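# Push a grey peg into the held sulfur ball

## Task

Take one of the grey pegs lying on the table and push it fully into a free hole of the yellow sulfur ball held by the other gripper, until it latches in place.

## Robot and tools

ROBOT. Two six-joint arms, left_arm and right_arm, each with a two-finger gripper. In the scene frame the origin is at table height midway between the nominal bases, +z points up, +x points out over the table, and left_arm sits on the +y side (arm names do not match image sides). Calibrated bases: left_arm at (+0.015, +0.482, 0) m, right_arm at (-0.062, -0.634, 0) m, both turned only slightly about z. A camera stand stands behind the arms.

FRAMES. Every hand pose, velocity, Hand target and wrist-camera pose is reported in that arm's own base frame. Head cameras and the table use the scene frame. Offsets run along the arm's own base axes, and rotations turn about the Hand target position. Gripper axes: fingers point along +z, they open and close along x, end_effector_position is the point between the pads, fingertips lie 17.5 mm further out, and a block juts about 10 cm toward the gripper's -y.

ROW FORMAT (shared by execute_actions and move). One flat list of 18 numbers, each in [-1, 1], always covering both arms: left_arm dx, dy, dz, rx, ry, rz, then left gripper position, force_limit, speed; then the same nine for right_arm. The six pose numbers are an offset, not a pose: counted from that arm's Hand target as it stood when the action or move began. 1.0 equals 0.6 m of travel or 180 degrees; rx, ry, rz form a single rotation vector. A translation longer than 1.0 may be scaled down along its direction. Sending six zeros re-requests the current Hand target. Gripper position: +1 fully open (50 mm), about -0.65 pads meet, -1 to grasp. force_limit: -1 about 20 N per pad, 0 about 102 N, +1 about 185 N (actual grip may be ~15 N above). speed: -1 is 20 mm/s, 0 is 85, +1 is 150. Both start at +1. The gripper numbers are absolute commands, so to leave a gripper alone repeat what you last sent; a 0 is a real command.

TOOLS.
- execute_actions(actions, cameras): actions is a list of actions; each action is up to 15 rows, one per 1/30 s step; a short action repeats its last row to fill 15. Every row counts from the action's start pose, not the row before, but each new action starts afresh, so repeating an offset keeps moving. Images come back only for an empty list or when cameras names some ("all" for every one).
- move(target, speed, blend, stop_force, zero, blocking, cameras): straight-line path toward one row, or a list of up to 15 rows that all count from the same starting Hand targets. speed is m/s, 0.002 to 2, default 0.25 (rotation up to twice that in rad/s), one value or one per target. blend in metres rounds corners of a list. stop_force, 10 to 80 N, ends an arm's path when it feels that much push against its motion; zero (default true) re-baselines first. blocking=false returns early but cannot combine with stop_force. Paths do not avoid obstacles, last at least 0.5 s and at most 10 s. The result adds a move: line (done, off_target, moving, held, fault) and any limits (paced = pose clipped, held = steps withheld).
- wait(seconds 0 to 10), stop(), zoom_image(camera, region [x0,y0,x1,y1], max 504x504 px), clear_fault(arm), finished_scene(scene 1 or 2).
Cameras: cam_head_left, cam_head_right, cam_left_wrist, cam_right_wrist, each 672x504.

CONTROL LIMITS. Each step the commanded pose is clipped to 70 mm and 16 degrees from the measured gripper pose. Hand target in results is the last command after clipping; the gripper often rests short of it, and only a further command closes the gap. To release a push, command the target back past the gripper.

READING RESULTS. object_status: 0 moving, 1 stopped while opening, 2 stopped while closing (a grasp), 3 reached the commanded opening or pads met (usually nothing held). Confirm a grasp by status 2. Opening in mm is about (250 - position_measured) x 0.202. Fingers that stopped ignore new force/speed until position changes by at least 0.01. Flange force and external joint torques estimate outside loads and include held weight and noise; "no reading" means no estimate. "within noise" joint velocities mean the arm is still. MOTOR HOT warns of an upcoming brake stop of 30 to 60 s.

WHAT TO AVOID. Arms are stiff: a target even slightly beyond firm contact can trigger a fault. A torque fault (waist/shoulder 302, elbow 142, wrist joints 40 N m) or a net outside force of 144 N stops the arm until clear_fault. Approach contacts slowly with a small stop_force; fast touches nearly always fault. Omit stop_force when backing off a contact. Keep the arms, and especially the fingers, from pressing on each other; a gripper closing on the other arm's fingers counts as such a press. Never let the peg or ball drop, fall far, or leave the table, and do not release parts while they move. Keep paths away from an arm's own base and avoid long stretched poses, which heat motors. Objects may occasionally be nudged by outside pushes.

Each tool is called after "Emit:" by a JSON object that holds its "api" and its "payload".

## Session

Emit:
{"api": "execute_actions", "payload": {"actions": []}}

Scene clock: 0.00 s.
left_arm: end_effector_position=(+0.1753, -0.5555, +0.1827) position_measured=153 object_status=3 end_effector_quat_wxyz=(-0.001, +0.001, +0.773, -0.635) | right_arm: end_effector_position=(+0.6500, +0.0000, +0.3532) position_measured=3 object_status=3 end_effector_quat_wxyz=(+0.000, +0.707, +0.707, +0.000)
Joint positions: left_arm=[-1.101 0.194 2.579 -2.603 1.052 -0.19] | right_arm=[-0.053 0.167 1.62 0 1.354 -0.053]
Joint velocities: within noise
Joint torques (N m): no reading
External joint torques (N m): no reading
Flange force (N): no reading
Hand target: left_arm +0.1753, -0.5555, +0.1827; -0.001, +0.001, +0.773, -0.635 | right_arm +0.6500, +0.0000, +0.3532; +0.000, +0.707, +0.707, +0.000
Tool commands: left_gripper/position=-0.192157 left_gripper/force_limit=+1.0 left_gripper/speed=+1.0 right_gripper/position=+1.0 right_gripper/force_limit=+1.0 right_gripper/speed=+1.0

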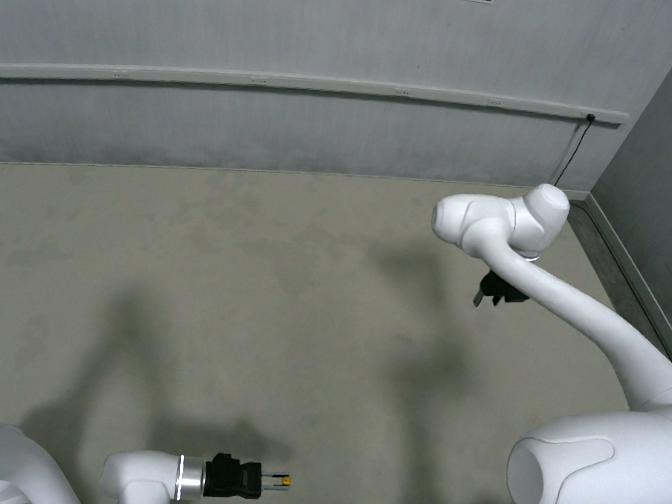

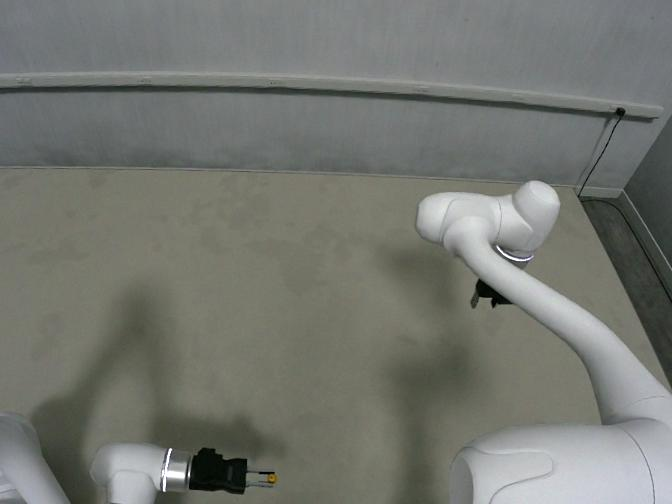

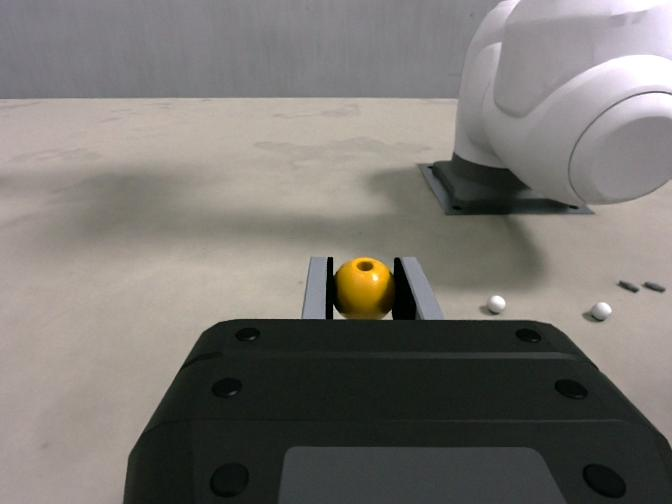

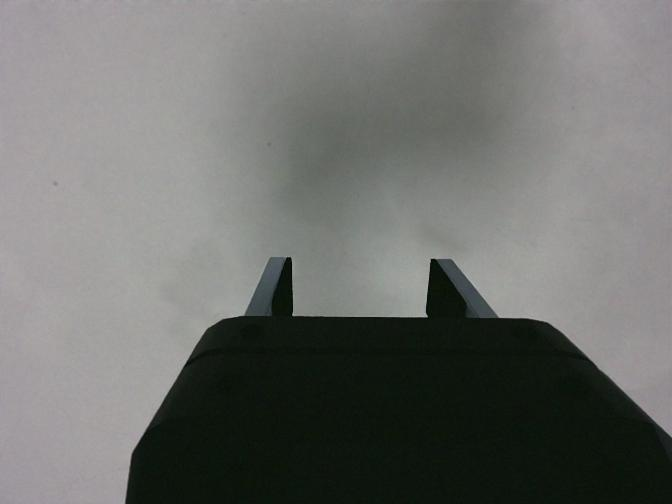

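Emit:
{"api": "zoom_image", "payload": {"camera": "cam_left_wrist", "region": [300, 230, 430, 330]}}

Emit:
{"api": "zoom_image", "payload": {"camera": "cam_left_wrist", "region": [470, 230, 672, 380]}}

Emit:
{"api": "zoom_image", "payload": {"camera": "cam_head_left", "region": [180, 400, 340, 504]}}

Emit:
{"api": "zoom_image", "payload": {"camera": "cam_head_right", "region": [180, 350, 440, 504]}}

Scaled by 3.877 from the camera's 672x504 image, which has a finer 960x720 frame.

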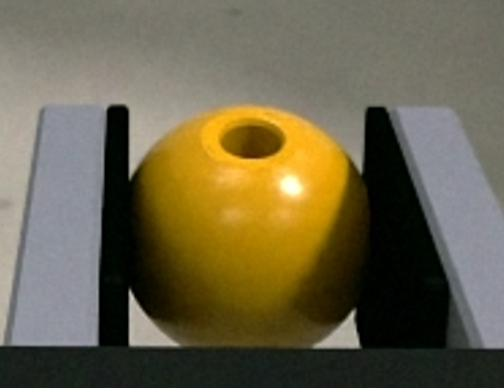

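Scaled by 2.495 from the camera's 672x504 image, which has a finer 960x720 frame.

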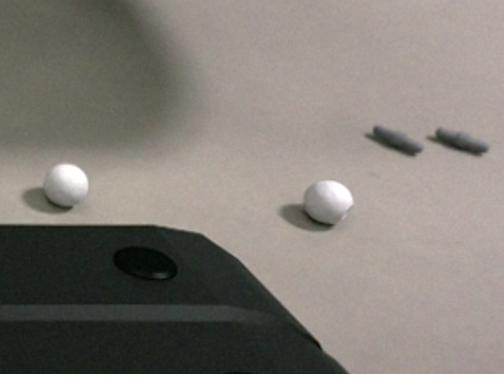

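Scaled by 3.150 from the camera's 672x504 image, which has a finer 960x720 frame.

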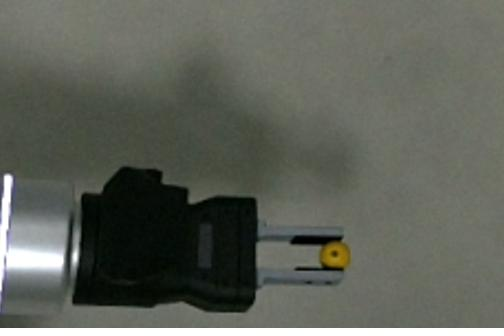

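Scaled by 1.938 from the camera's 672x504 image, which has a finer 960x720 frame.

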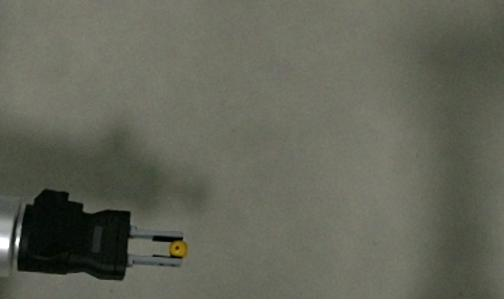

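Emit:
{"api": "move", "payload": {"target": [0,0,0,0,0,0,-0.192157,1,1,-0.5,0.45,-0.083,0,0,0.25,1,1,1], "speed": 0.35}}

Emit:
{"api": "move", "payload": {"target": [0,0,0,0,0,0,-0.192157,1,1,-0.683,0.05,-0.133,0,0,0.25,1,1,1], "speed": 0.3, "cameras": ["all"]}}

Scene clock: 8.50 s.
left_arm: end_effector_position=(+0.1753, -0.5555, +0.1827) position_measured=153 object_status=3 end_effector_quat_wxyz=(-0.001, +0.001, +0.773, -0.635) | right_arm: end_effector_position=(+0.3500, +0.2699, +0.3033) position_measured=3 object_status=3 end_effector_quat_wxyz=(+0.000, +0.383, +0.924, +0.000)
Joint positions: left_arm=[-1.101 0.194 2.579 -2.603 1.052 -0.19] | right_arm=[0.579 -0.148 2.031 0 1.258 -0.207]
Joint torques (N m): left_arm=[-1.95 -34.02 -14.41 -2.14 3.09 0.11] | right_arm=[0.76 -20.66 -42.39 4.35 0.33 -0.28]
External joint torques (N m): left_arm=[1.95 -2.64 -1.72 0.33 -0.15 -0.1] | right_arm=[-0.87 -5.18 0.8 -0.22 -0.28 0.28]
Flange force (N): left_arm=[-6.6 -8.4 -4.8] | right_arm=[0.0 -10.2 -1.2]
Hand target: left_arm +0.1753, -0.5555, +0.1827; -0.001, +0.001, +0.773, -0.635 | right_arm +0.3500, +0.2700, +0.3034; +0.000, +0.383, +0.924, +0.000
Off the commanded pose: left_arm 0.000 m, 0 deg | right_arm 0.000 m, 0 deg.
move: done

Scene clock: 10.53 s.
left_arm: end_effector_position=(+0.1753, -0.5555, +0.1827) position_measured=153 object_status=3 end_effector_quat_wxyz=(-0.001, +0.001, +0.773, -0.635) | right_arm: end_effector_position=(-0.0597, +0.3000, +0.2236) position_measured=3 object_status=3 end_effector_quat_wxyz=(+0.000, +0.000, +1.000, +0.000)
Joint positions: left_arm=[-1.101 0.194 2.579 -2.603 1.052 -0.19] | right_arm=[1.654 -0.344 2.323 0 1.162 0.084]
Joint torques (N m): left_arm=[-1.57 -34.2 -14.38 -2.17 3.12 0.1] | right_arm=[0.08 2.68 -40.12 4.14 0.36 -0.29]
External joint torques (N m): left_arm=[1.61 -2.47 -2.03 0.32 -0.16 -0.09] | right_arm=[-0.1 -6.9 0.22 -0.15 -0.29 0.29]
Flange force (N): left_arm=[-6.0 -8.3 -3.6] | right_arm=[-2.1 -13.9 -5.1]
Hand target: left_arm +0.1753, -0.5555, +0.1827; -0.001, +0.001, +0.773, -0.635 | right_arm -0.0598, +0.3000, +0.2236; +0.000, +0.000, +1.000, +0.000
Off the commanded pose: left_arm 0.000 m, 0 deg | right_arm 0.000 m, 0 deg.
move: done
camera_calibration:
cam_right_wrist: T_world_to_cam=[[-0.999821, -0.0174871, 0.00717162, -0.0454709], [-0.0141814, 0.944922, 0.326989, -0.334801], [-0.0124947, 0.326829, -0.945001, 0.240343], [0, 0, 0, 1]] pos_world=[-0.0472077, 0.237014, 0.336927]

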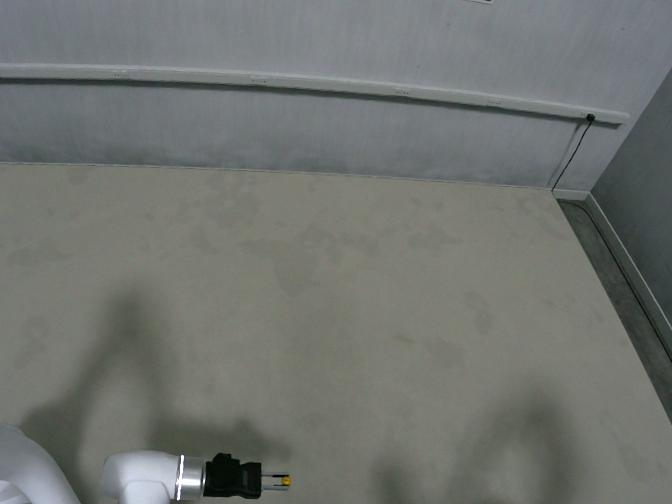

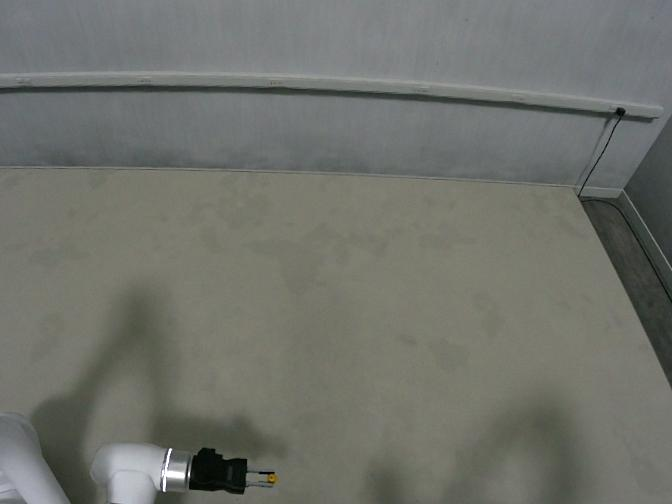

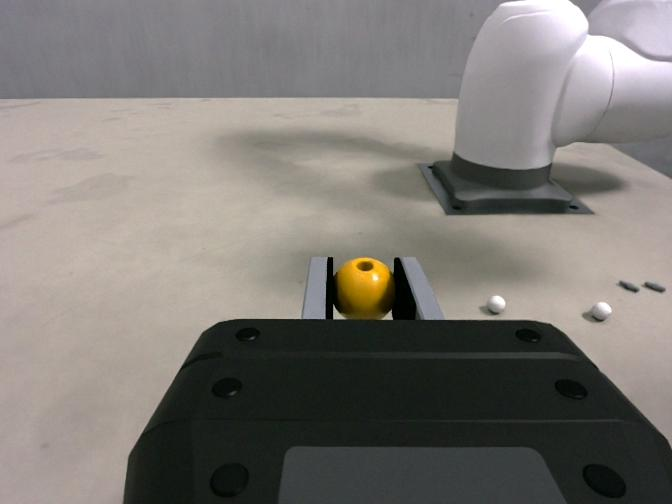

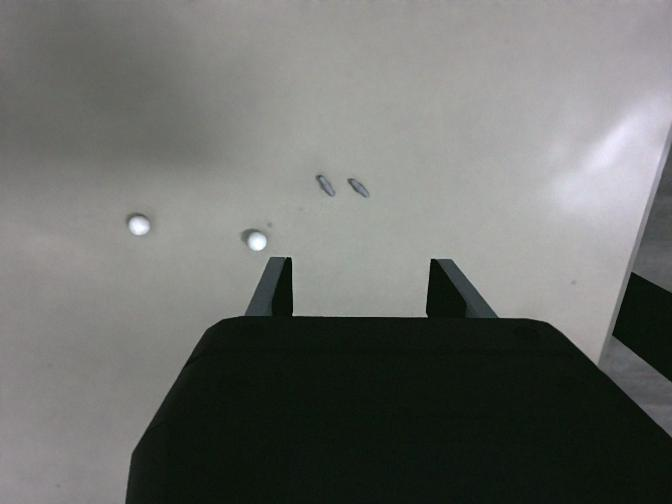

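Emit:
{"api": "zoom_image", "payload": {"camera": "cam_right_wrist", "region": [300, 160, 390, 210]}}

Emit:
{"api": "zoom_image", "payload": {"camera": "cam_right_wrist", "region": [230, 240, 510, 330]}}

Emit:
{"api": "zoom_image", "payload": {"camera": "cam_head_left", "region": [250, 460, 310, 504]}}

Emit:
{"api": "zoom_image", "payload": {"camera": "cam_head_right", "region": [240, 460, 300, 504]}}

Scaled by 5.600 from the camera's 672x504 image, which has a finer 960x720 frame.

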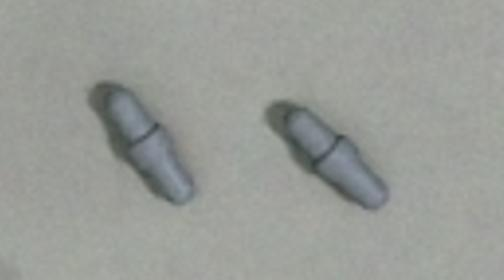

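Scaled by 1.800 from the camera's 672x504 image, which has a finer 960x720 frame.

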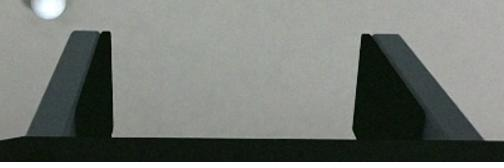

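Scaled by 8.400 from the camera's 672x504 image, which has a finer 960x720 frame.

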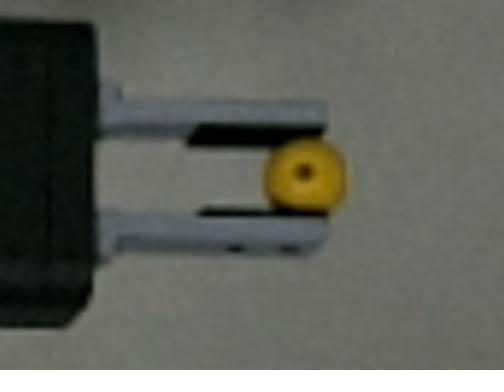

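Scaled by 8.400 from the camera's 672x504 image, which has a finer 960x720 frame.

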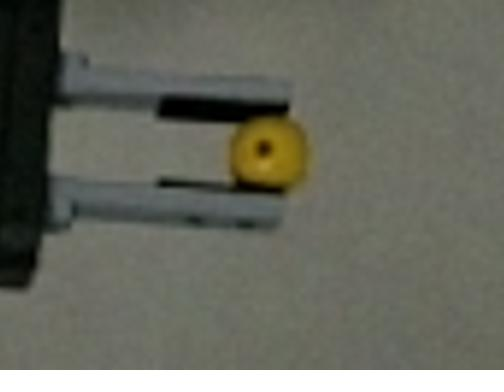

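Emit:
{"api": "move", "payload": {"target": [0,0,0,0,0,0,-0.192157,1,1,0.0418,-0.031,-0.2393,0,0,0.2,-0.1,0,0], "speed": 0.2, "cameras": ["cam_right_wrist"]}}

Emit:
{"api": "zoom_image", "payload": {"camera": "cam_right_wrist", "region": [240, 190, 440, 340]}}

Scene clock: 16.60 s.
left_arm: end_effector_position=(+0.1753, -0.5555, +0.1827) position_measured=153 object_status=3 end_effector_quat_wxyz=(-0.001, +0.001, +0.773, -0.635) | right_arm: end_effector_position=(-0.0347, +0.2814, +0.0800) position_measured=167 object_status=3 end_effector_quat_wxyz=(+0.000, -0.309, +0.951, +0.000)
Joint positions: left_arm=[-1.101 0.194 2.579 -2.603 1.052 -0.19] | right_arm=[1.572 -0.192 2.537 0 0.797 -0.628]
Joint torques (N m): left_arm=[-1.71 -34.29 -14.38 -2.13 3.07 0.15] | right_arm=[0.45 -5.6 -31.51 3.25 0.21 -0.25]
External joint torques (N m): left_arm=[1.73 -2.44 -1.91 0.3 -0.12 -0.15] | right_arm=[-0.39 -5.51 0.41 -0.18 -0.15 0.25]
Flange force (N): left_arm=[-6.3 -8.1 -3.9] | right_arm=[5.3 -10.6 -10.0]
Hand target: left_arm +0.1753, -0.5555, +0.1827; -0.001, +0.001, +0.773, -0.635 | right_arm -0.0347, +0.2814, +0.0800; +0.000, -0.309, +0.951, +0.000
Off the commanded pose: left_arm 0.000 m, 0 deg | right_arm 0.000 m, 0 deg.
move: done
camera_calibration:
cam_right_wrist: T_world_to_cam=[[-0.798586, -0.601839, 0.00711987, 0.151629], [-0.56691, 0.756107, 0.326981, -0.235988], [-0.202173, 0.257086, -0.945004, 0.124066], [0, 0, 0, 1]] pos_world=[0.0123876, 0.237792, 0.193327]
Images, in order (width x height): cam_right_wrist 672x504.

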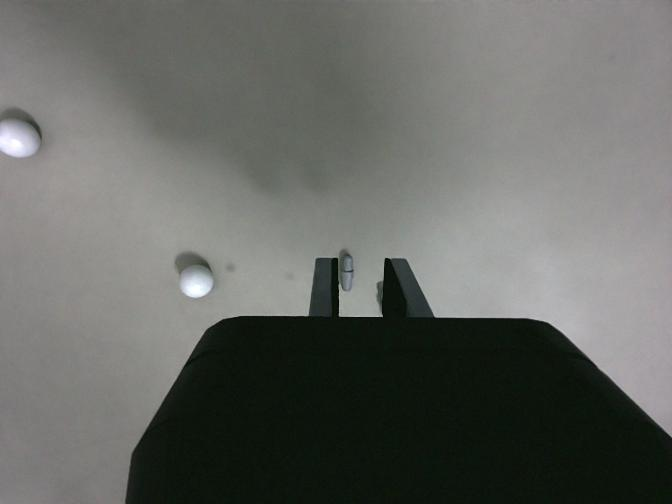

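Scaled by 2.520 from the camera's 672x504 image, which has a finer 960x720 frame.

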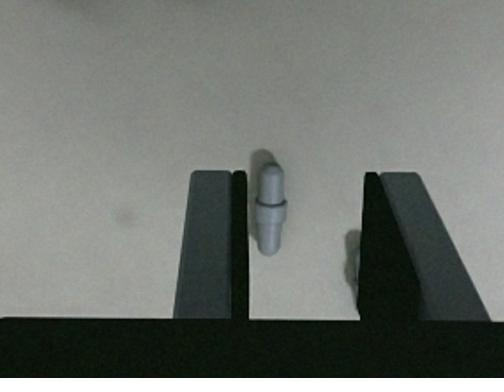

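Emit:
{"api": "move", "payload": {"target": [0,0,0,0,0,0,-0.192157,1,1,0.0033,0.0025,-0.0667,0,0,0,-0.1,0,0], "speed": 0.12, "cameras": ["cam_right_wrist","cam_left_wrist"]}}

Emit:
{"api": "zoom_image", "payload": {"camera": "cam_right_wrist", "region": [300, 240, 420, 330]}}

Emit:
{"api": "zoom_image", "payload": {"camera": "cam_left_wrist", "region": [540, 200, 672, 320]}}

Scene clock: 19.50 s.
left_arm: end_effector_position=(+0.1753, -0.5555, +0.1827) position_measured=153 object_status=3 end_effector_quat_wxyz=(-0.001, +0.001, +0.773, -0.635) | right_arm: end_effector_position=(-0.0327, +0.2829, +0.0400) position_measured=167 object_status=3 end_effector_quat_wxyz=(+0.000, -0.309, +0.951, +0.000)
Joint positions: left_arm=[-1.101 0.194 2.579 -2.603 1.052 -0.19] | right_arm=[1.565 -0.103 2.576 0 0.668 -0.635]
Joint torques (N m): left_arm=[-1.35 -34.47 -14.37 -2.12 3.08 0.05] | right_arm=[0.48 -11.3 -27.55 2.92 0.3 -0.15]
External joint torques (N m): left_arm=[1.38 -2.11 -1.76 0.3 -0.14 -0.05] | right_arm=[-0.44 -5.13 0.59 -0.26 -0.25 0.15]
Flange force (N): left_arm=[-5.2 -7.1 -3.1] | right_arm=[4.3 -9.7 -10.7]
Hand target: left_arm +0.1753, -0.5555, +0.1827; -0.001, +0.001, +0.773, -0.635 | right_arm -0.0327, +0.2829, +0.0400; +0.000, -0.309, +0.951, +0.000
Off the commanded pose: left_arm 0.000 m, 0 deg | right_arm 0.000 m, 0 deg.
move: done
camera_calibration:
cam_left_wrist: T_world_to_cam=[[-0.999927, 0.000654424, 0.0121001, 0.183437], [-0.0100671, 0.51093, -0.859563, 0.460418], [-0.0067448, -0.859622, -0.510886, -0.251125], [0, 0, 0, 1]] pos_world=[0.186365, -0.451234, 0.265243]
cam_right_wrist: T_world_to_cam=[[-0.798553, -0.601884, 0.00703657, 0.154437], [-0.566958, 0.756039, 0.327052, -0.222903], [-0.202167, 0.257179, -0.94498, 0.0862588], [0, 0, 0, 1]] pos_world=[0.0143877, 0.239293, 0.153327]
Images, in order (width x height): cam_left_wrist 672x504, cam_right_wrist 672x504.

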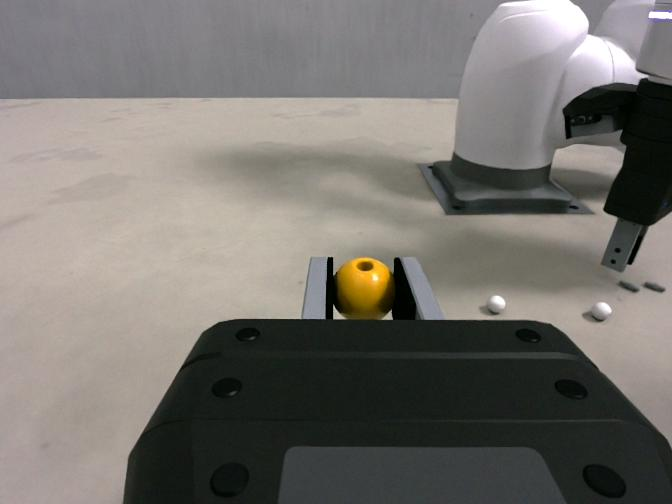

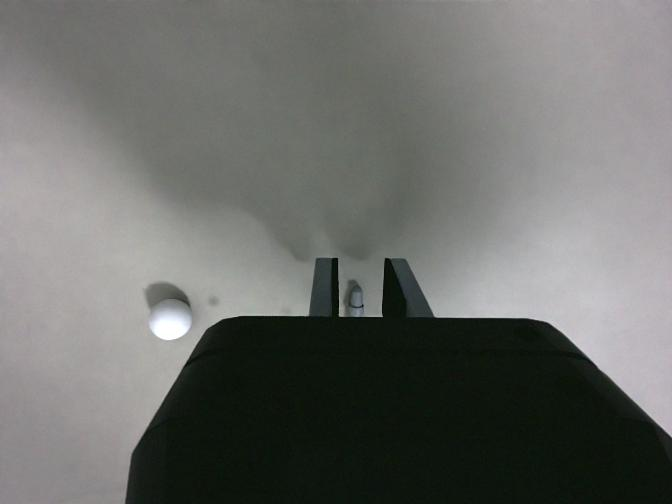

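Scaled by 4.200 from the camera's 672x504 image, which has a finer 960x720 frame.

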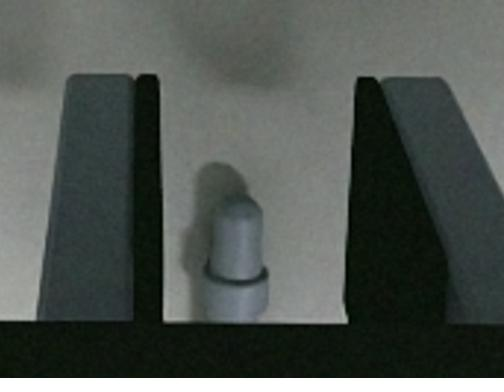

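Scaled by 3.818 from the camera's 672x504 image, which has a finer 960x720 frame.

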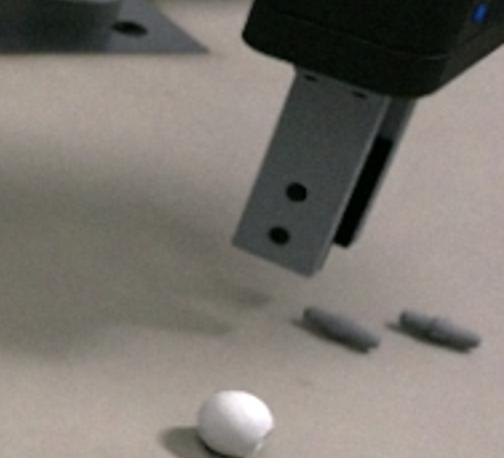

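Emit:
{"api": "move", "payload": {"target": [0,0,0,0,0,0,-0.192157,1,1,0.0008,0.0006,-0.05,0,0,0,-0.1,0,0], "speed": 0.012, "stop_force": 12, "cameras": ["cam_right_wrist","cam_left_wrist"]}}

Emit:
{"api": "zoom_image", "payload": {"camera": "cam_left_wrist", "region": [540, 200, 672, 320]}}

Scene clock: 22.53 s.
left_arm: end_effector_position=(+0.1753, -0.5555, +0.1827) position_measured=153 object_status=3 end_effector_quat_wxyz=(-0.001, +0.001, +0.773, -0.635) | right_arm: end_effector_position=(-0.0324, +0.2832, +0.0177) position_measured=167 object_status=3 end_effector_quat_wxyz=(+0.000, -0.309, +0.951, +0.000)
Joint positions: left_arm=[-1.101 0.194 2.579 -2.603 1.052 -0.19] | right_arm=[1.563 -0.047 2.596 0 0.593 -0.636]
Joint torques (N m): left_arm=[-1.96 -33.73 -14.46 -2.15 3.11 0.1] | right_arm=[-0.41 9.61 -14.1 2.71 -5.84 -0.06]
External joint torques (N m): left_arm=[1.93 -2.81 -1.73 0.33 -0.18 -0.1] | right_arm=[0.48 -28.98 -10.1 -0.32 5.9 0.06]
External joint torques when the fault began: right_arm=[0.22 -39.4 -15.55 -0.38 8.28 0.04]
Flange force (N): left_arm=[-6.4 -9.0 -5.0] | right_arm=[19.1 -30.0 -103.8]
Flange force when the fault began (N): right_arm=[23.2 -39.2 -143.5]
Hand target: left_arm +0.1753, -0.5555, +0.1827; -0.001, +0.001, +0.773, -0.635 | right_arm -0.0324, +0.2832, +0.0177; +0.000, -0.309, +0.951, +0.000 (not the last commanded pose)
Tool commands: left_gripper/position=-0.192157 left_gripper/force_limit=+1.0 left_gripper/speed=+1.0 right_gripper/position=-0.098039 right_gripper/force_limit=+0.003922 right_gripper/speed=+0.003922
Off the commanded pose: left_arm 0.000 m, 0 deg | right_arm 0.008 m, 0 deg.
FORCE FAULT: contact force on the right arm reached its limit, and that arm stopped. The contact can be on any part of that arm, not only on its tool. That arm's remaining commands of this call were not run. That arm is still stopped at the end of this call. While its stop runs, that arm takes no new command, but its gripper still runs the gripper command that each later call begins with.
CLEAR FAULT: the right arm stays stopped until you call clear_fault(arm="right_arm").
move: fault (right_arm; stop_force had ended the path)
camera_calibration:
cam_left_wrist: T_world_to_cam=[[-0.999927, 0.000654424, 0.0121001, 0.183437], [-0.0100671, 0.51093, -0.859563, 0.460418], [-0.0067448, -0.859622, -0.510886, -0.251125], [0, 0, 0, 1]] pos_world=[0.186365, -0.451234, 0.265243]
cam_right_wrist: T_world_to_cam=[[-0.798527, -0.601914, 0.00734058, 0.155059], [-0.566992, 0.756182, 0.326664, -0.215625], [-0.202175, 0.256688, -0.945112, 0.06542], [0, 0, 0, 1]] pos_world=[0.0147878, 0.239591, 0.131128]
Images, in order (width x height): cam_left_wrist 672x504, cam_right_wrist 672x504.

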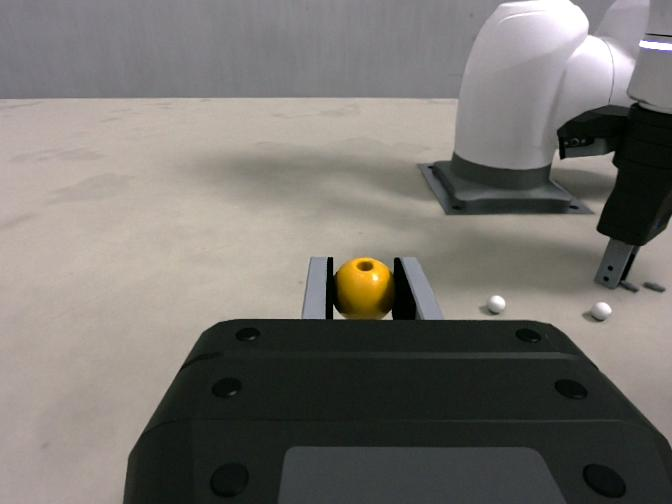

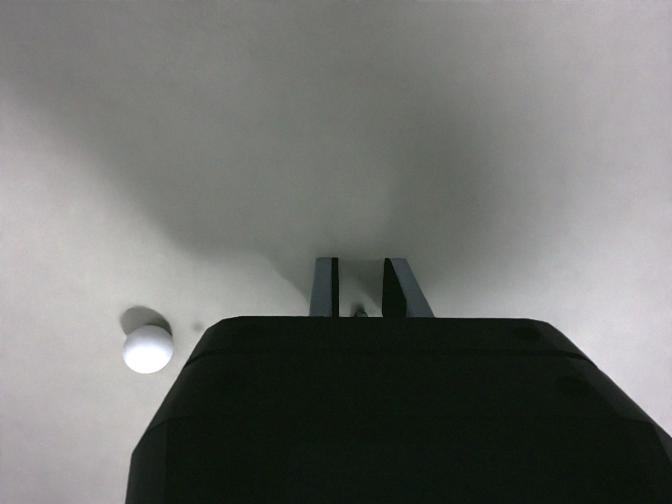

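Scaled by 3.818 from the camera's 672x504 image, which has a finer 960x720 frame.

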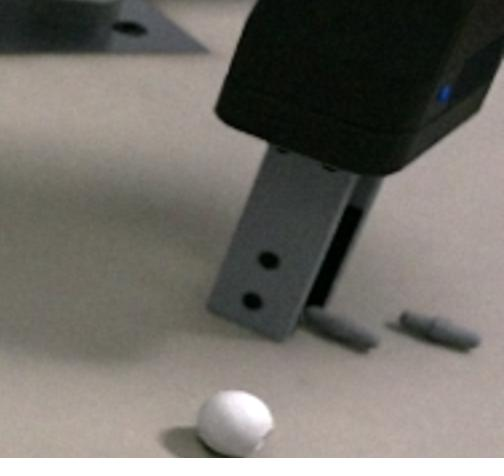

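Emit:
{"api": "clear_fault", "payload": {"arm": "right_arm"}}

Emit:
{"api": "move", "payload": {"target": [0,0,0,0,0,0,-0.192157,1,1,0,0,0.0032,0,0,0,-0.1,0,0], "speed": 0.02}}

Scene clock: 22.87 s.
left_arm: end_effector_position=(+0.1753, -0.5555, +0.1827) position_measured=153 object_status=3 end_effector_quat_wxyz=(-0.001, +0.001, +0.773, -0.635) | right_arm: end_effector_position=(-0.0324, +0.2832, +0.0177) position_measured=167 object_status=3 end_effector_quat_wxyz=(+0.000, -0.309, +0.951, +0.000)
Joint positions: left_arm=[-1.101 0.194 2.579 -2.603 1.052 -0.19] | right_arm=[1.563 -0.047 2.596 0 0.593 -0.636]
Joint torques (N m): left_arm=[-1.69 -34.26 -14.26 -2.11 3.08 0.12] | right_arm=[-0.32 9.28 -14.27 2.75 -5.86 -0.04]
External joint torques (N m): left_arm=[1.66 -2.39 -1.99 0.28 -0.14 -0.12] | right_arm=[0.39 -28.84 -10.05 -0.34 5.91 0.04]
Flange force (N): left_arm=[-6.1 -8.0 -3.6] | right_arm=[18.7 -30.0 -103.4]
Hand target: left_arm +0.1753, -0.5555, +0.1827; -0.001, +0.001, +0.773, -0.635 | right_arm -0.0324, +0.2832, +0.0177; +0.000, -0.309, +0.951, +0.000 (not the last commanded pose)
Tool commands: left_gripper/position=-0.192157 left_gripper/force_limit=+1.0 left_gripper/speed=+1.0 right_gripper/position=-0.098039 right_gripper/force_limit=+0.003922 right_gripper/speed=+0.003922
Off the commanded pose: left_arm 0.000 m, 0 deg | right_arm 0.008 m, 0 deg.
FORCE FAULT, CONTINUED: the right arm's stop, for the force fault that an earlier result reported, is over. The rest of the stop counts as 1 of the actions that you can send in this scene; the call itself counts as one more. That arm's target is now where it stood when the stop ended, not its last command. That arm accepts commands again.
CLEAR FAULT: your call cleared the right arm's force fault. If the contact force or a joint's load stays at its limit, that arm stops again.

Scene clock: 23.57 s.
left_arm: end_effector_position=(+0.1753, -0.5555, +0.1827) position_measured=153 object_status=3 end_effector_quat_wxyz=(-0.001, +0.001, +0.773, -0.635) | right_arm: end_effector_position=(-0.0324, +0.2832, +0.0196) position_measured=167 object_status=3 end_effector_quat_wxyz=(+0.000, -0.309, +0.951, +0.000)
Joint positions: left_arm=[-1.101 0.194 2.579 -2.603 1.052 -0.19] | right_arm=[1.563 -0.052 2.594 0 0.6 -0.636]
Joint torques (N m): left_arm=[-2.03 -34.13 -14.39 -2.13 3.06 0.06] | right_arm=[0.18 -13.55 -25.21 2.68 0.49 -0.15]
External joint torques (N m): left_arm=[2.02 -2.42 -1.94 0.3 -0.12 -0.06] | right_arm=[-0.21 -5.23 0.73 -0.26 -0.43 0.15]
Flange force (N): left_arm=[-7.0 -7.8 -4.2] | right_arm=[4.9 -9.1 -11.2]
Hand target: left_arm +0.1753, -0.5555, +0.1827; -0.001, +0.001, +0.773, -0.635 | right_arm -0.0324, +0.2832, +0.0196; +0.000, -0.309, +0.951, +0.000
Off the commanded pose: left_arm 0.000 m, 0 deg | right_arm 0.000 m, 0 deg.
move: done

Emit:
{"api": "move", "payload": {"target": [0,0,0,0,0,0,-0.192157,1,1,-0.0064,0.0088,0,0,0,0,-0.1,0,0], "speed": 0.03, "cameras": ["cam_right_wrist","cam_left_wrist"]}}

Emit:
{"api": "zoom_image", "payload": {"camera": "cam_left_wrist", "region": [582, 240, 672, 320]}}

Emit:
{"api": "zoom_image", "payload": {"camera": "cam_right_wrist", "region": [300, 240, 420, 330]}}

Scene clock: 24.97 s.
left_arm: end_effector_position=(+0.1753, -0.5555, +0.1827) position_measured=153 object_status=3 end_effector_quat_wxyz=(-0.001, +0.001, +0.773, -0.635) | right_arm: end_effector_position=(-0.0362, +0.2884, +0.0196) position_measured=167 object_status=3 end_effector_quat_wxyz=(+0.000, -0.309, +0.951, +0.000)
Joint positions: left_arm=[-1.101 0.194 2.579 -2.603 1.052 -0.19] | right_arm=[1.577 -0.042 2.585 0 0.599 -0.623]
Joint torques (N m): left_arm=[-1.83 -34 -14.31 -2.12 3.07 0.08] | right_arm=[1.36 -14.09 -24.9 2.62 0.37 -0.14]
External joint torques (N m): left_arm=[1.85 -2.61 -1.99 0.28 -0.12 -0.08] | right_arm=[-1.33 -5.98 0.46 -0.2 -0.31 0.14]
Flange force (N): left_arm=[-6.5 -8.4 -4.1] | right_arm=[2.0 -12.1 -13.6]
Hand target: left_arm +0.1753, -0.5555, +0.1827; -0.001, +0.001, +0.773, -0.635 | right_arm -0.0362, +0.2884, +0.0196; +0.000, -0.309, +0.951, +0.000
Off the commanded pose: left_arm 0.000 m, 0 deg | right_arm 0.000 m, 0 deg.
move: done
camera_calibration:
cam_left_wrist: T_world_to_cam=[[-0.999927, 0.000654424, 0.0121001, 0.183437], [-0.0100671, 0.51093, -0.859563, 0.460418], [-0.0067448, -0.859622, -0.510886, -0.251125], [0, 0, 0, 1]] pos_world=[0.186365, -0.451234, 0.265243]
cam_right_wrist: T_world_to_cam=[[-0.798606, -0.601808, 0.00738677, 0.15509], [-0.56688, 0.756266, 0.326664, -0.222486], [-0.202175, 0.256688, -0.945112, 0.0650667], [0, 0, 0, 1]] pos_world=[0.0108875, 0.244891, 0.133028]
Images, in order (width x height): cam_left_wrist 672x504, cam_right_wrist 672x504.

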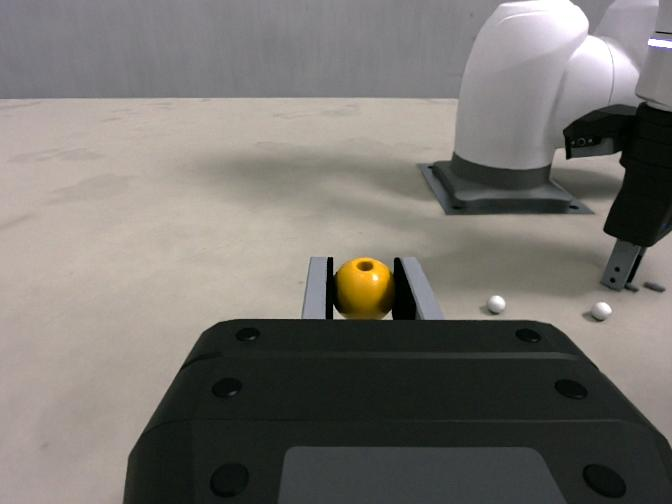

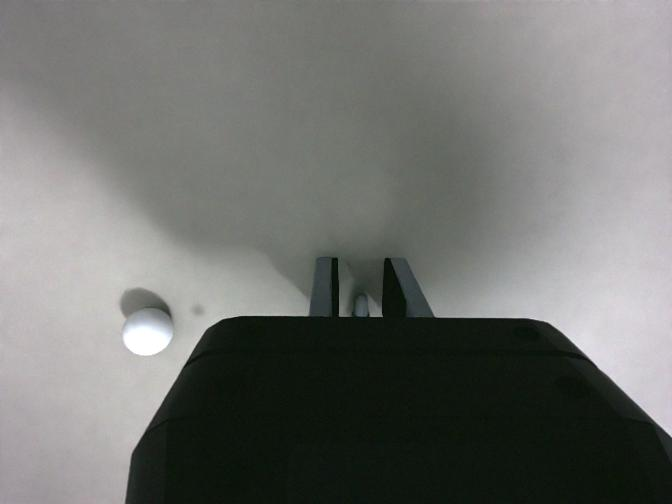

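Scaled by 5.600 from the camera's 672x504 image, which has a finer 960x720 frame.

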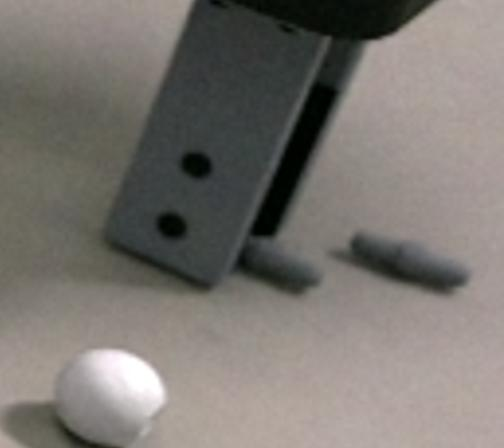

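Scaled by 4.200 from the camera's 672x504 image, which has a finer 960x720 frame.

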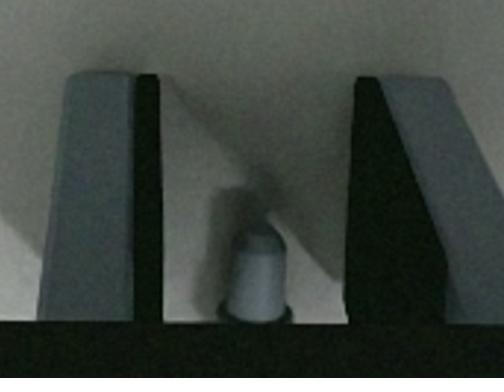

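Emit:
{"api": "move", "payload": {"target": [0,0,0,0,0,0,-0.192157,1,1,0,0,0,0,0,0,-1,0,-0.8], "cameras": ["cam_left_wrist"]}}

Emit:
{"api": "zoom_image", "payload": {"camera": "cam_left_wrist", "region": [582, 240, 672, 320]}}

Scene clock: 26.50 s.
left_arm: end_effector_position=(+0.1753, -0.5555, +0.1827) position_measured=153 object_status=3 end_effector_quat_wxyz=(-0.001, +0.001, +0.773, -0.635) | right_arm: end_effector_position=(-0.0362, +0.2885, +0.0196) position_measured=237 object_status=2 end_effector_quat_wxyz=(+0.000, -0.309, +0.951, +0.000)
Joint positions: left_arm=[-1.101 0.194 2.579 -2.603 1.052 -0.19] | right_arm=[1.577 -0.042 2.585 0 0.599 -0.622]
Joint torques (N m): left_arm=[-2.06 -34.29 -14.45 -2.12 3.1 0.09] | right_arm=[0.53 -14.75 -25.2 2.65 0.35 -0.13]
External joint torques (N m): left_arm=[2.15 -2.32 -1.75 0.29 -0.17 -0.09] | right_arm=[-0.46 -5.32 0.79 -0.24 -0.29 0.13]
Flange force (N): left_arm=[-7.3 -7.6 -4.5] | right_arm=[4.1 -9.8 -11.8]
Hand target: left_arm +0.1753, -0.5555, +0.1827; -0.001, +0.001, +0.773, -0.635 | right_arm -0.0362, +0.2884, +0.0196; +0.000, -0.309, +0.951, +0.000
Off the commanded pose: left_arm 0.000 m, 0 deg | right_arm 0.000 m, 0 deg.
move: done
camera_calibration:
cam_left_wrist: T_world_to_cam=[[-0.999927, 0.000654424, 0.0121001, 0.183437], [-0.0100671, 0.51093, -0.859563, 0.460418], [-0.0067448, -0.859622, -0.510886, -0.251125], [0, 0, 0, 1]] pos_world=[0.186365, -0.451234, 0.265243]
Images, in order (width x height): cam_left_wrist 672x504.

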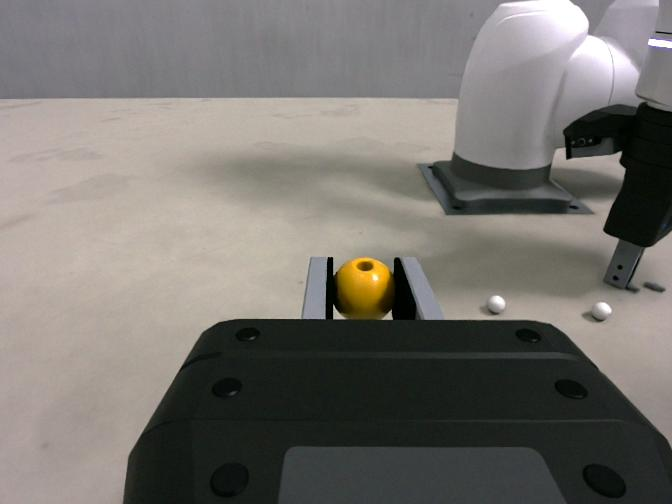

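Scaled by 5.600 from the camera's 672x504 image, which has a finer 960x720 frame.

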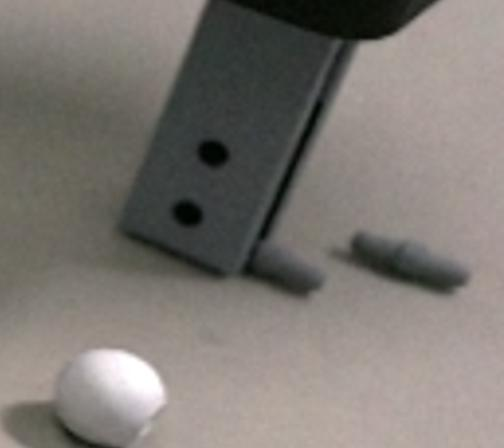

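Emit:
{"api": "move", "payload": {"target": [0,0,0,0,0,0,-0.192157,1,1,0,0,0.08,0,0,0,-1,0,-0.8], "speed": 0.08, "cameras": ["cam_left_wrist","cam_right_wrist"]}}

Emit:
{"api": "zoom_image", "payload": {"camera": "cam_left_wrist", "region": [572, 180, 672, 290]}}

Emit:
{"api": "zoom_image", "payload": {"camera": "cam_right_wrist", "region": [300, 240, 420, 330]}}

Scene clock: 28.23 s.
left_arm: end_effector_position=(+0.1753, -0.5555, +0.1827) position_measured=153 object_status=3 end_effector_quat_wxyz=(-0.001, +0.001, +0.773, -0.635) | right_arm: end_effector_position=(-0.0362, +0.2884, +0.0676) position_measured=237 object_status=2 end_effector_quat_wxyz=(+0.000, -0.309, +0.951, +0.000)
Joint positions: left_arm=[-1.101 0.194 2.579 -2.603 1.052 -0.19] | right_arm=[1.577 -0.153 2.539 0 0.755 -0.622]
Joint torques (N m): left_arm=[-1.66 -34.03 -14.48 -2.16 3.08 0.11] | right_arm=[0.23 -7.1 -30.57 3.18 0.28 -0.09]
External joint torques (N m): left_arm=[1.72 -2.74 -1.79 0.33 -0.13 -0.11] | right_arm=[-0.31 -6.54 0.84 -0.25 -0.22 0.09]
Flange force (N): left_arm=[-6.0 -8.8 -4.5] | right_arm=[6.1 -12.7 -12.0]
Hand target: left_arm +0.1753, -0.5555, +0.1827; -0.001, +0.001, +0.773, -0.635 | right_arm -0.0362, +0.2884, +0.0676; +0.000, -0.309, +0.951, +0.000
Off the commanded pose: left_arm 0.000 m, 0 deg | right_arm 0.000 m, 0 deg.
move: done
camera_calibration:
cam_left_wrist: T_world_to_cam=[[-0.999927, 0.000654424, 0.0121001, 0.183437], [-0.0100671, 0.51093, -0.859563, 0.460418], [-0.0067448, -0.859622, -0.510886, -0.251125], [0, 0, 0, 1]] pos_world=[0.186365, -0.451234, 0.265243]
cam_right_wrist: T_world_to_cam=[[-0.798561, -0.601868, 0.00736019, 0.154755], [-0.56695, 0.756226, 0.326633, -0.238117], [-0.202156, 0.256663, -0.945123, 0.110346], [0, 0, 0, 1]] pos_world=[0.0108877, 0.244891, 0.180928]
Images, in order (width x height): cam_left_wrist 672x504, cam_right_wrist 672x504.

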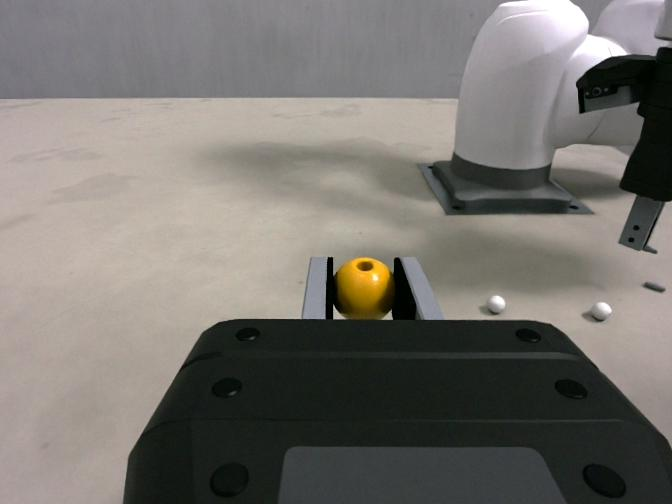

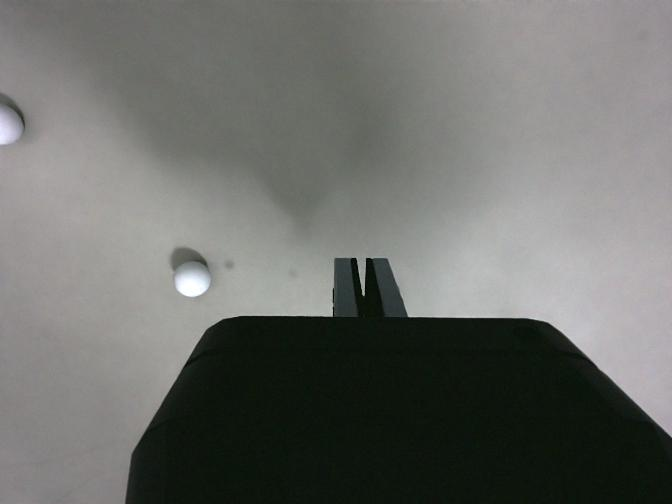

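Scaled by 4.582 from the camera's 672x504 image, which has a finer 960x720 frame.

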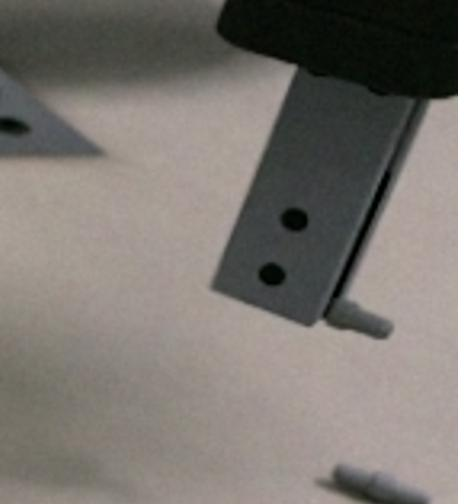

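Scaled by 4.200 from the camera's 672x504 image, which has a finer 960x720 frame.

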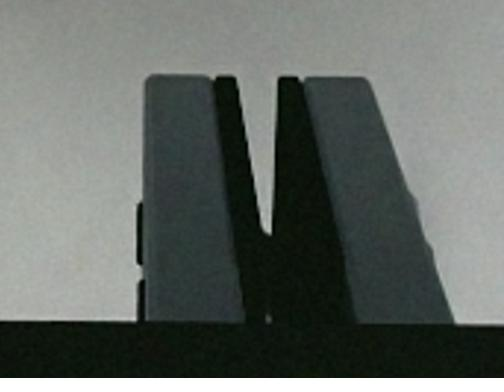

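Emit:
{"api": "move", "payload": {"target": [0,0,0,0,0,0,-0.192157,1,1,0.06,0.22,0.387,0,0,0.8,-1,0,-0.8], "speed": 0.4, "cameras": ["cam_left_wrist"]}}

Scene clock: 35.30 s.
left_arm: end_effector_position=(+0.1753, -0.5555, +0.1827) position_measured=153 object_status=3 end_effector_quat_wxyz=(-0.001, +0.001, +0.773, -0.635) | right_arm: end_effector_position=(-0.0002, +0.4204, +0.2998) position_measured=237 object_status=2 end_effector_quat_wxyz=(+0.000, +1.000, +0.000, +0.000)
Joint positions: left_arm=[-1.101 0.194 2.579 -2.603 1.052 -0.19] | right_arm=[1.489 -0.183 2.066 0 1.258 -3.223]
Joint torques (N m): left_arm=[-1.84 -34.46 -14.34 -2.13 3.1 0.15] | right_arm=[0.01 -16.53 -41.73 4.32 0.17 -0.17]
External joint torques (N m): left_arm=[1.83 -2.09 -1.93 0.3 -0.17 -0.15] | right_arm=[0.14 -6.14 0.15 -0.17 -0.25 0.17]
Flange force (N): left_arm=[-6.8 -7.3 -3.5] | right_arm=[-0.7 10.8 -2.7]
Hand target: left_arm +0.1753, -0.5555, +0.1827; -0.001, +0.001, +0.773, -0.635 | right_arm -0.0002, +0.4204, +0.2998; +0.000, +1.000, +0.000, +0.000
Off the commanded pose: left_arm 0.000 m, 0 deg | right_arm 0.000 m, 0 deg.
move: done
Images, in order (width x height): cam_left_wrist 672x504.

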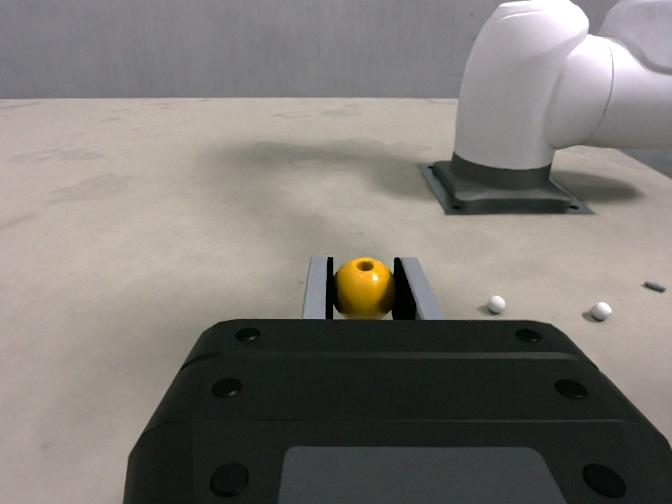

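Emit:
{"api": "move", "payload": {"target": [0,0,0,0,0,0,-0.192157,1,1,0,0.333,-0.083,0.5,0,0,-1,0,-0.8], "speed": 0.25, "cameras": ["all"]}}

Scene clock: 39.47 s.
left_arm: end_effector_position=(+0.1753, -0.5555, +0.1827) position_measured=153 object_status=3 end_effector_quat_wxyz=(-0.001, +0.001, +0.773, -0.635) | right_arm: end_effector_position=(-0.0002, +0.6202, +0.2501) position_measured=237 object_status=2 end_effector_quat_wxyz=(+0.707, -0.707, +0.000, +0.000)
Joint positions: left_arm=[-1.101 0.194 2.579 -2.603 1.052 -0.19] | right_arm=[1.467 0.173 2.562 -0.113 -1.166 -3.097]
Joint torques (N m): left_arm=[-1.7 -34.05 -14.5 -2.16 3.11 0.06] | right_arm=[0.4 -33.87 -20.83 2.04 -2.97 -0.11]
External joint torques (N m): left_arm=[1.73 -2.72 -1.75 0.33 -0.17 -0.06] | right_arm=[-0.28 -4.18 1.05 -0.23 -0.07 0.11]
Flange force (N): left_arm=[-5.9 -8.7 -4.5] | right_arm=[1.7 -10.6 -6.9]
Hand target: left_arm +0.1753, -0.5555, +0.1827; -0.001, +0.001, +0.773, -0.635 | right_arm -0.0002, +0.6202, +0.2500; +0.707, -0.707, +0.000, +0.000
Off the commanded pose: left_arm 0.000 m, 0 deg | right_arm 0.000 m, 0 deg.
move: done
camera_calibration:
cam_right_wrist: T_world_to_cam=[[0.999819, -0.00736593, 0.0175509, 0.01093], [0.0141822, -0.326693, -0.945024, 0.461552], [0.0126947, 0.945102, -0.326529, -0.376685], [0, 0, 0, 1]] pos_world=[-0.0126919, 0.506872, 0.312987]

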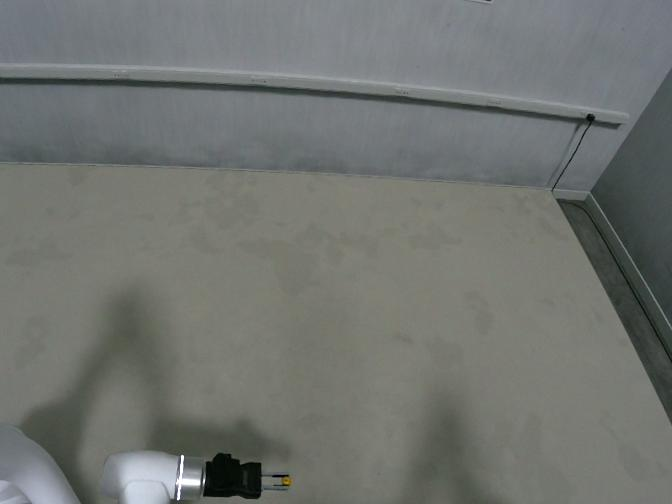

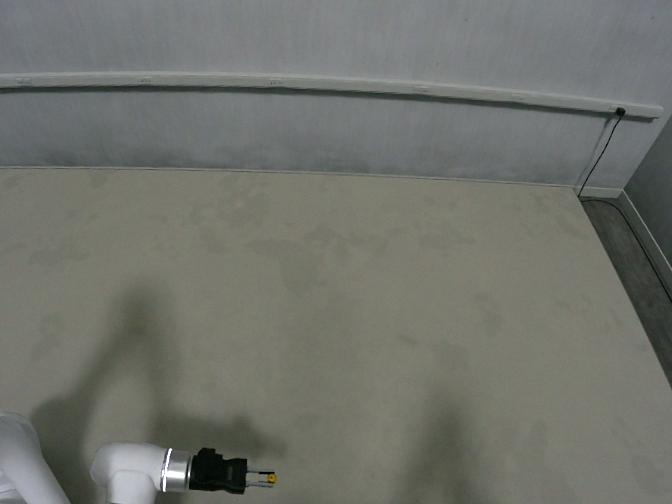

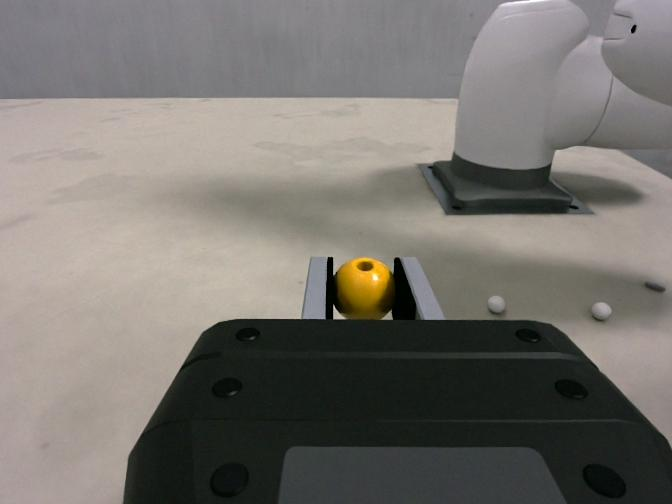

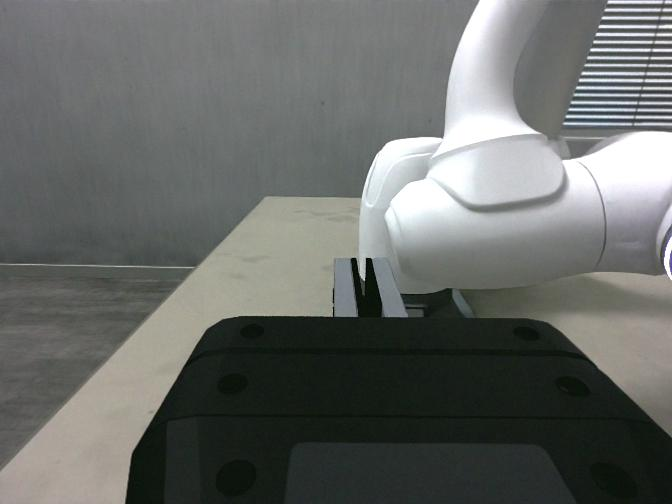

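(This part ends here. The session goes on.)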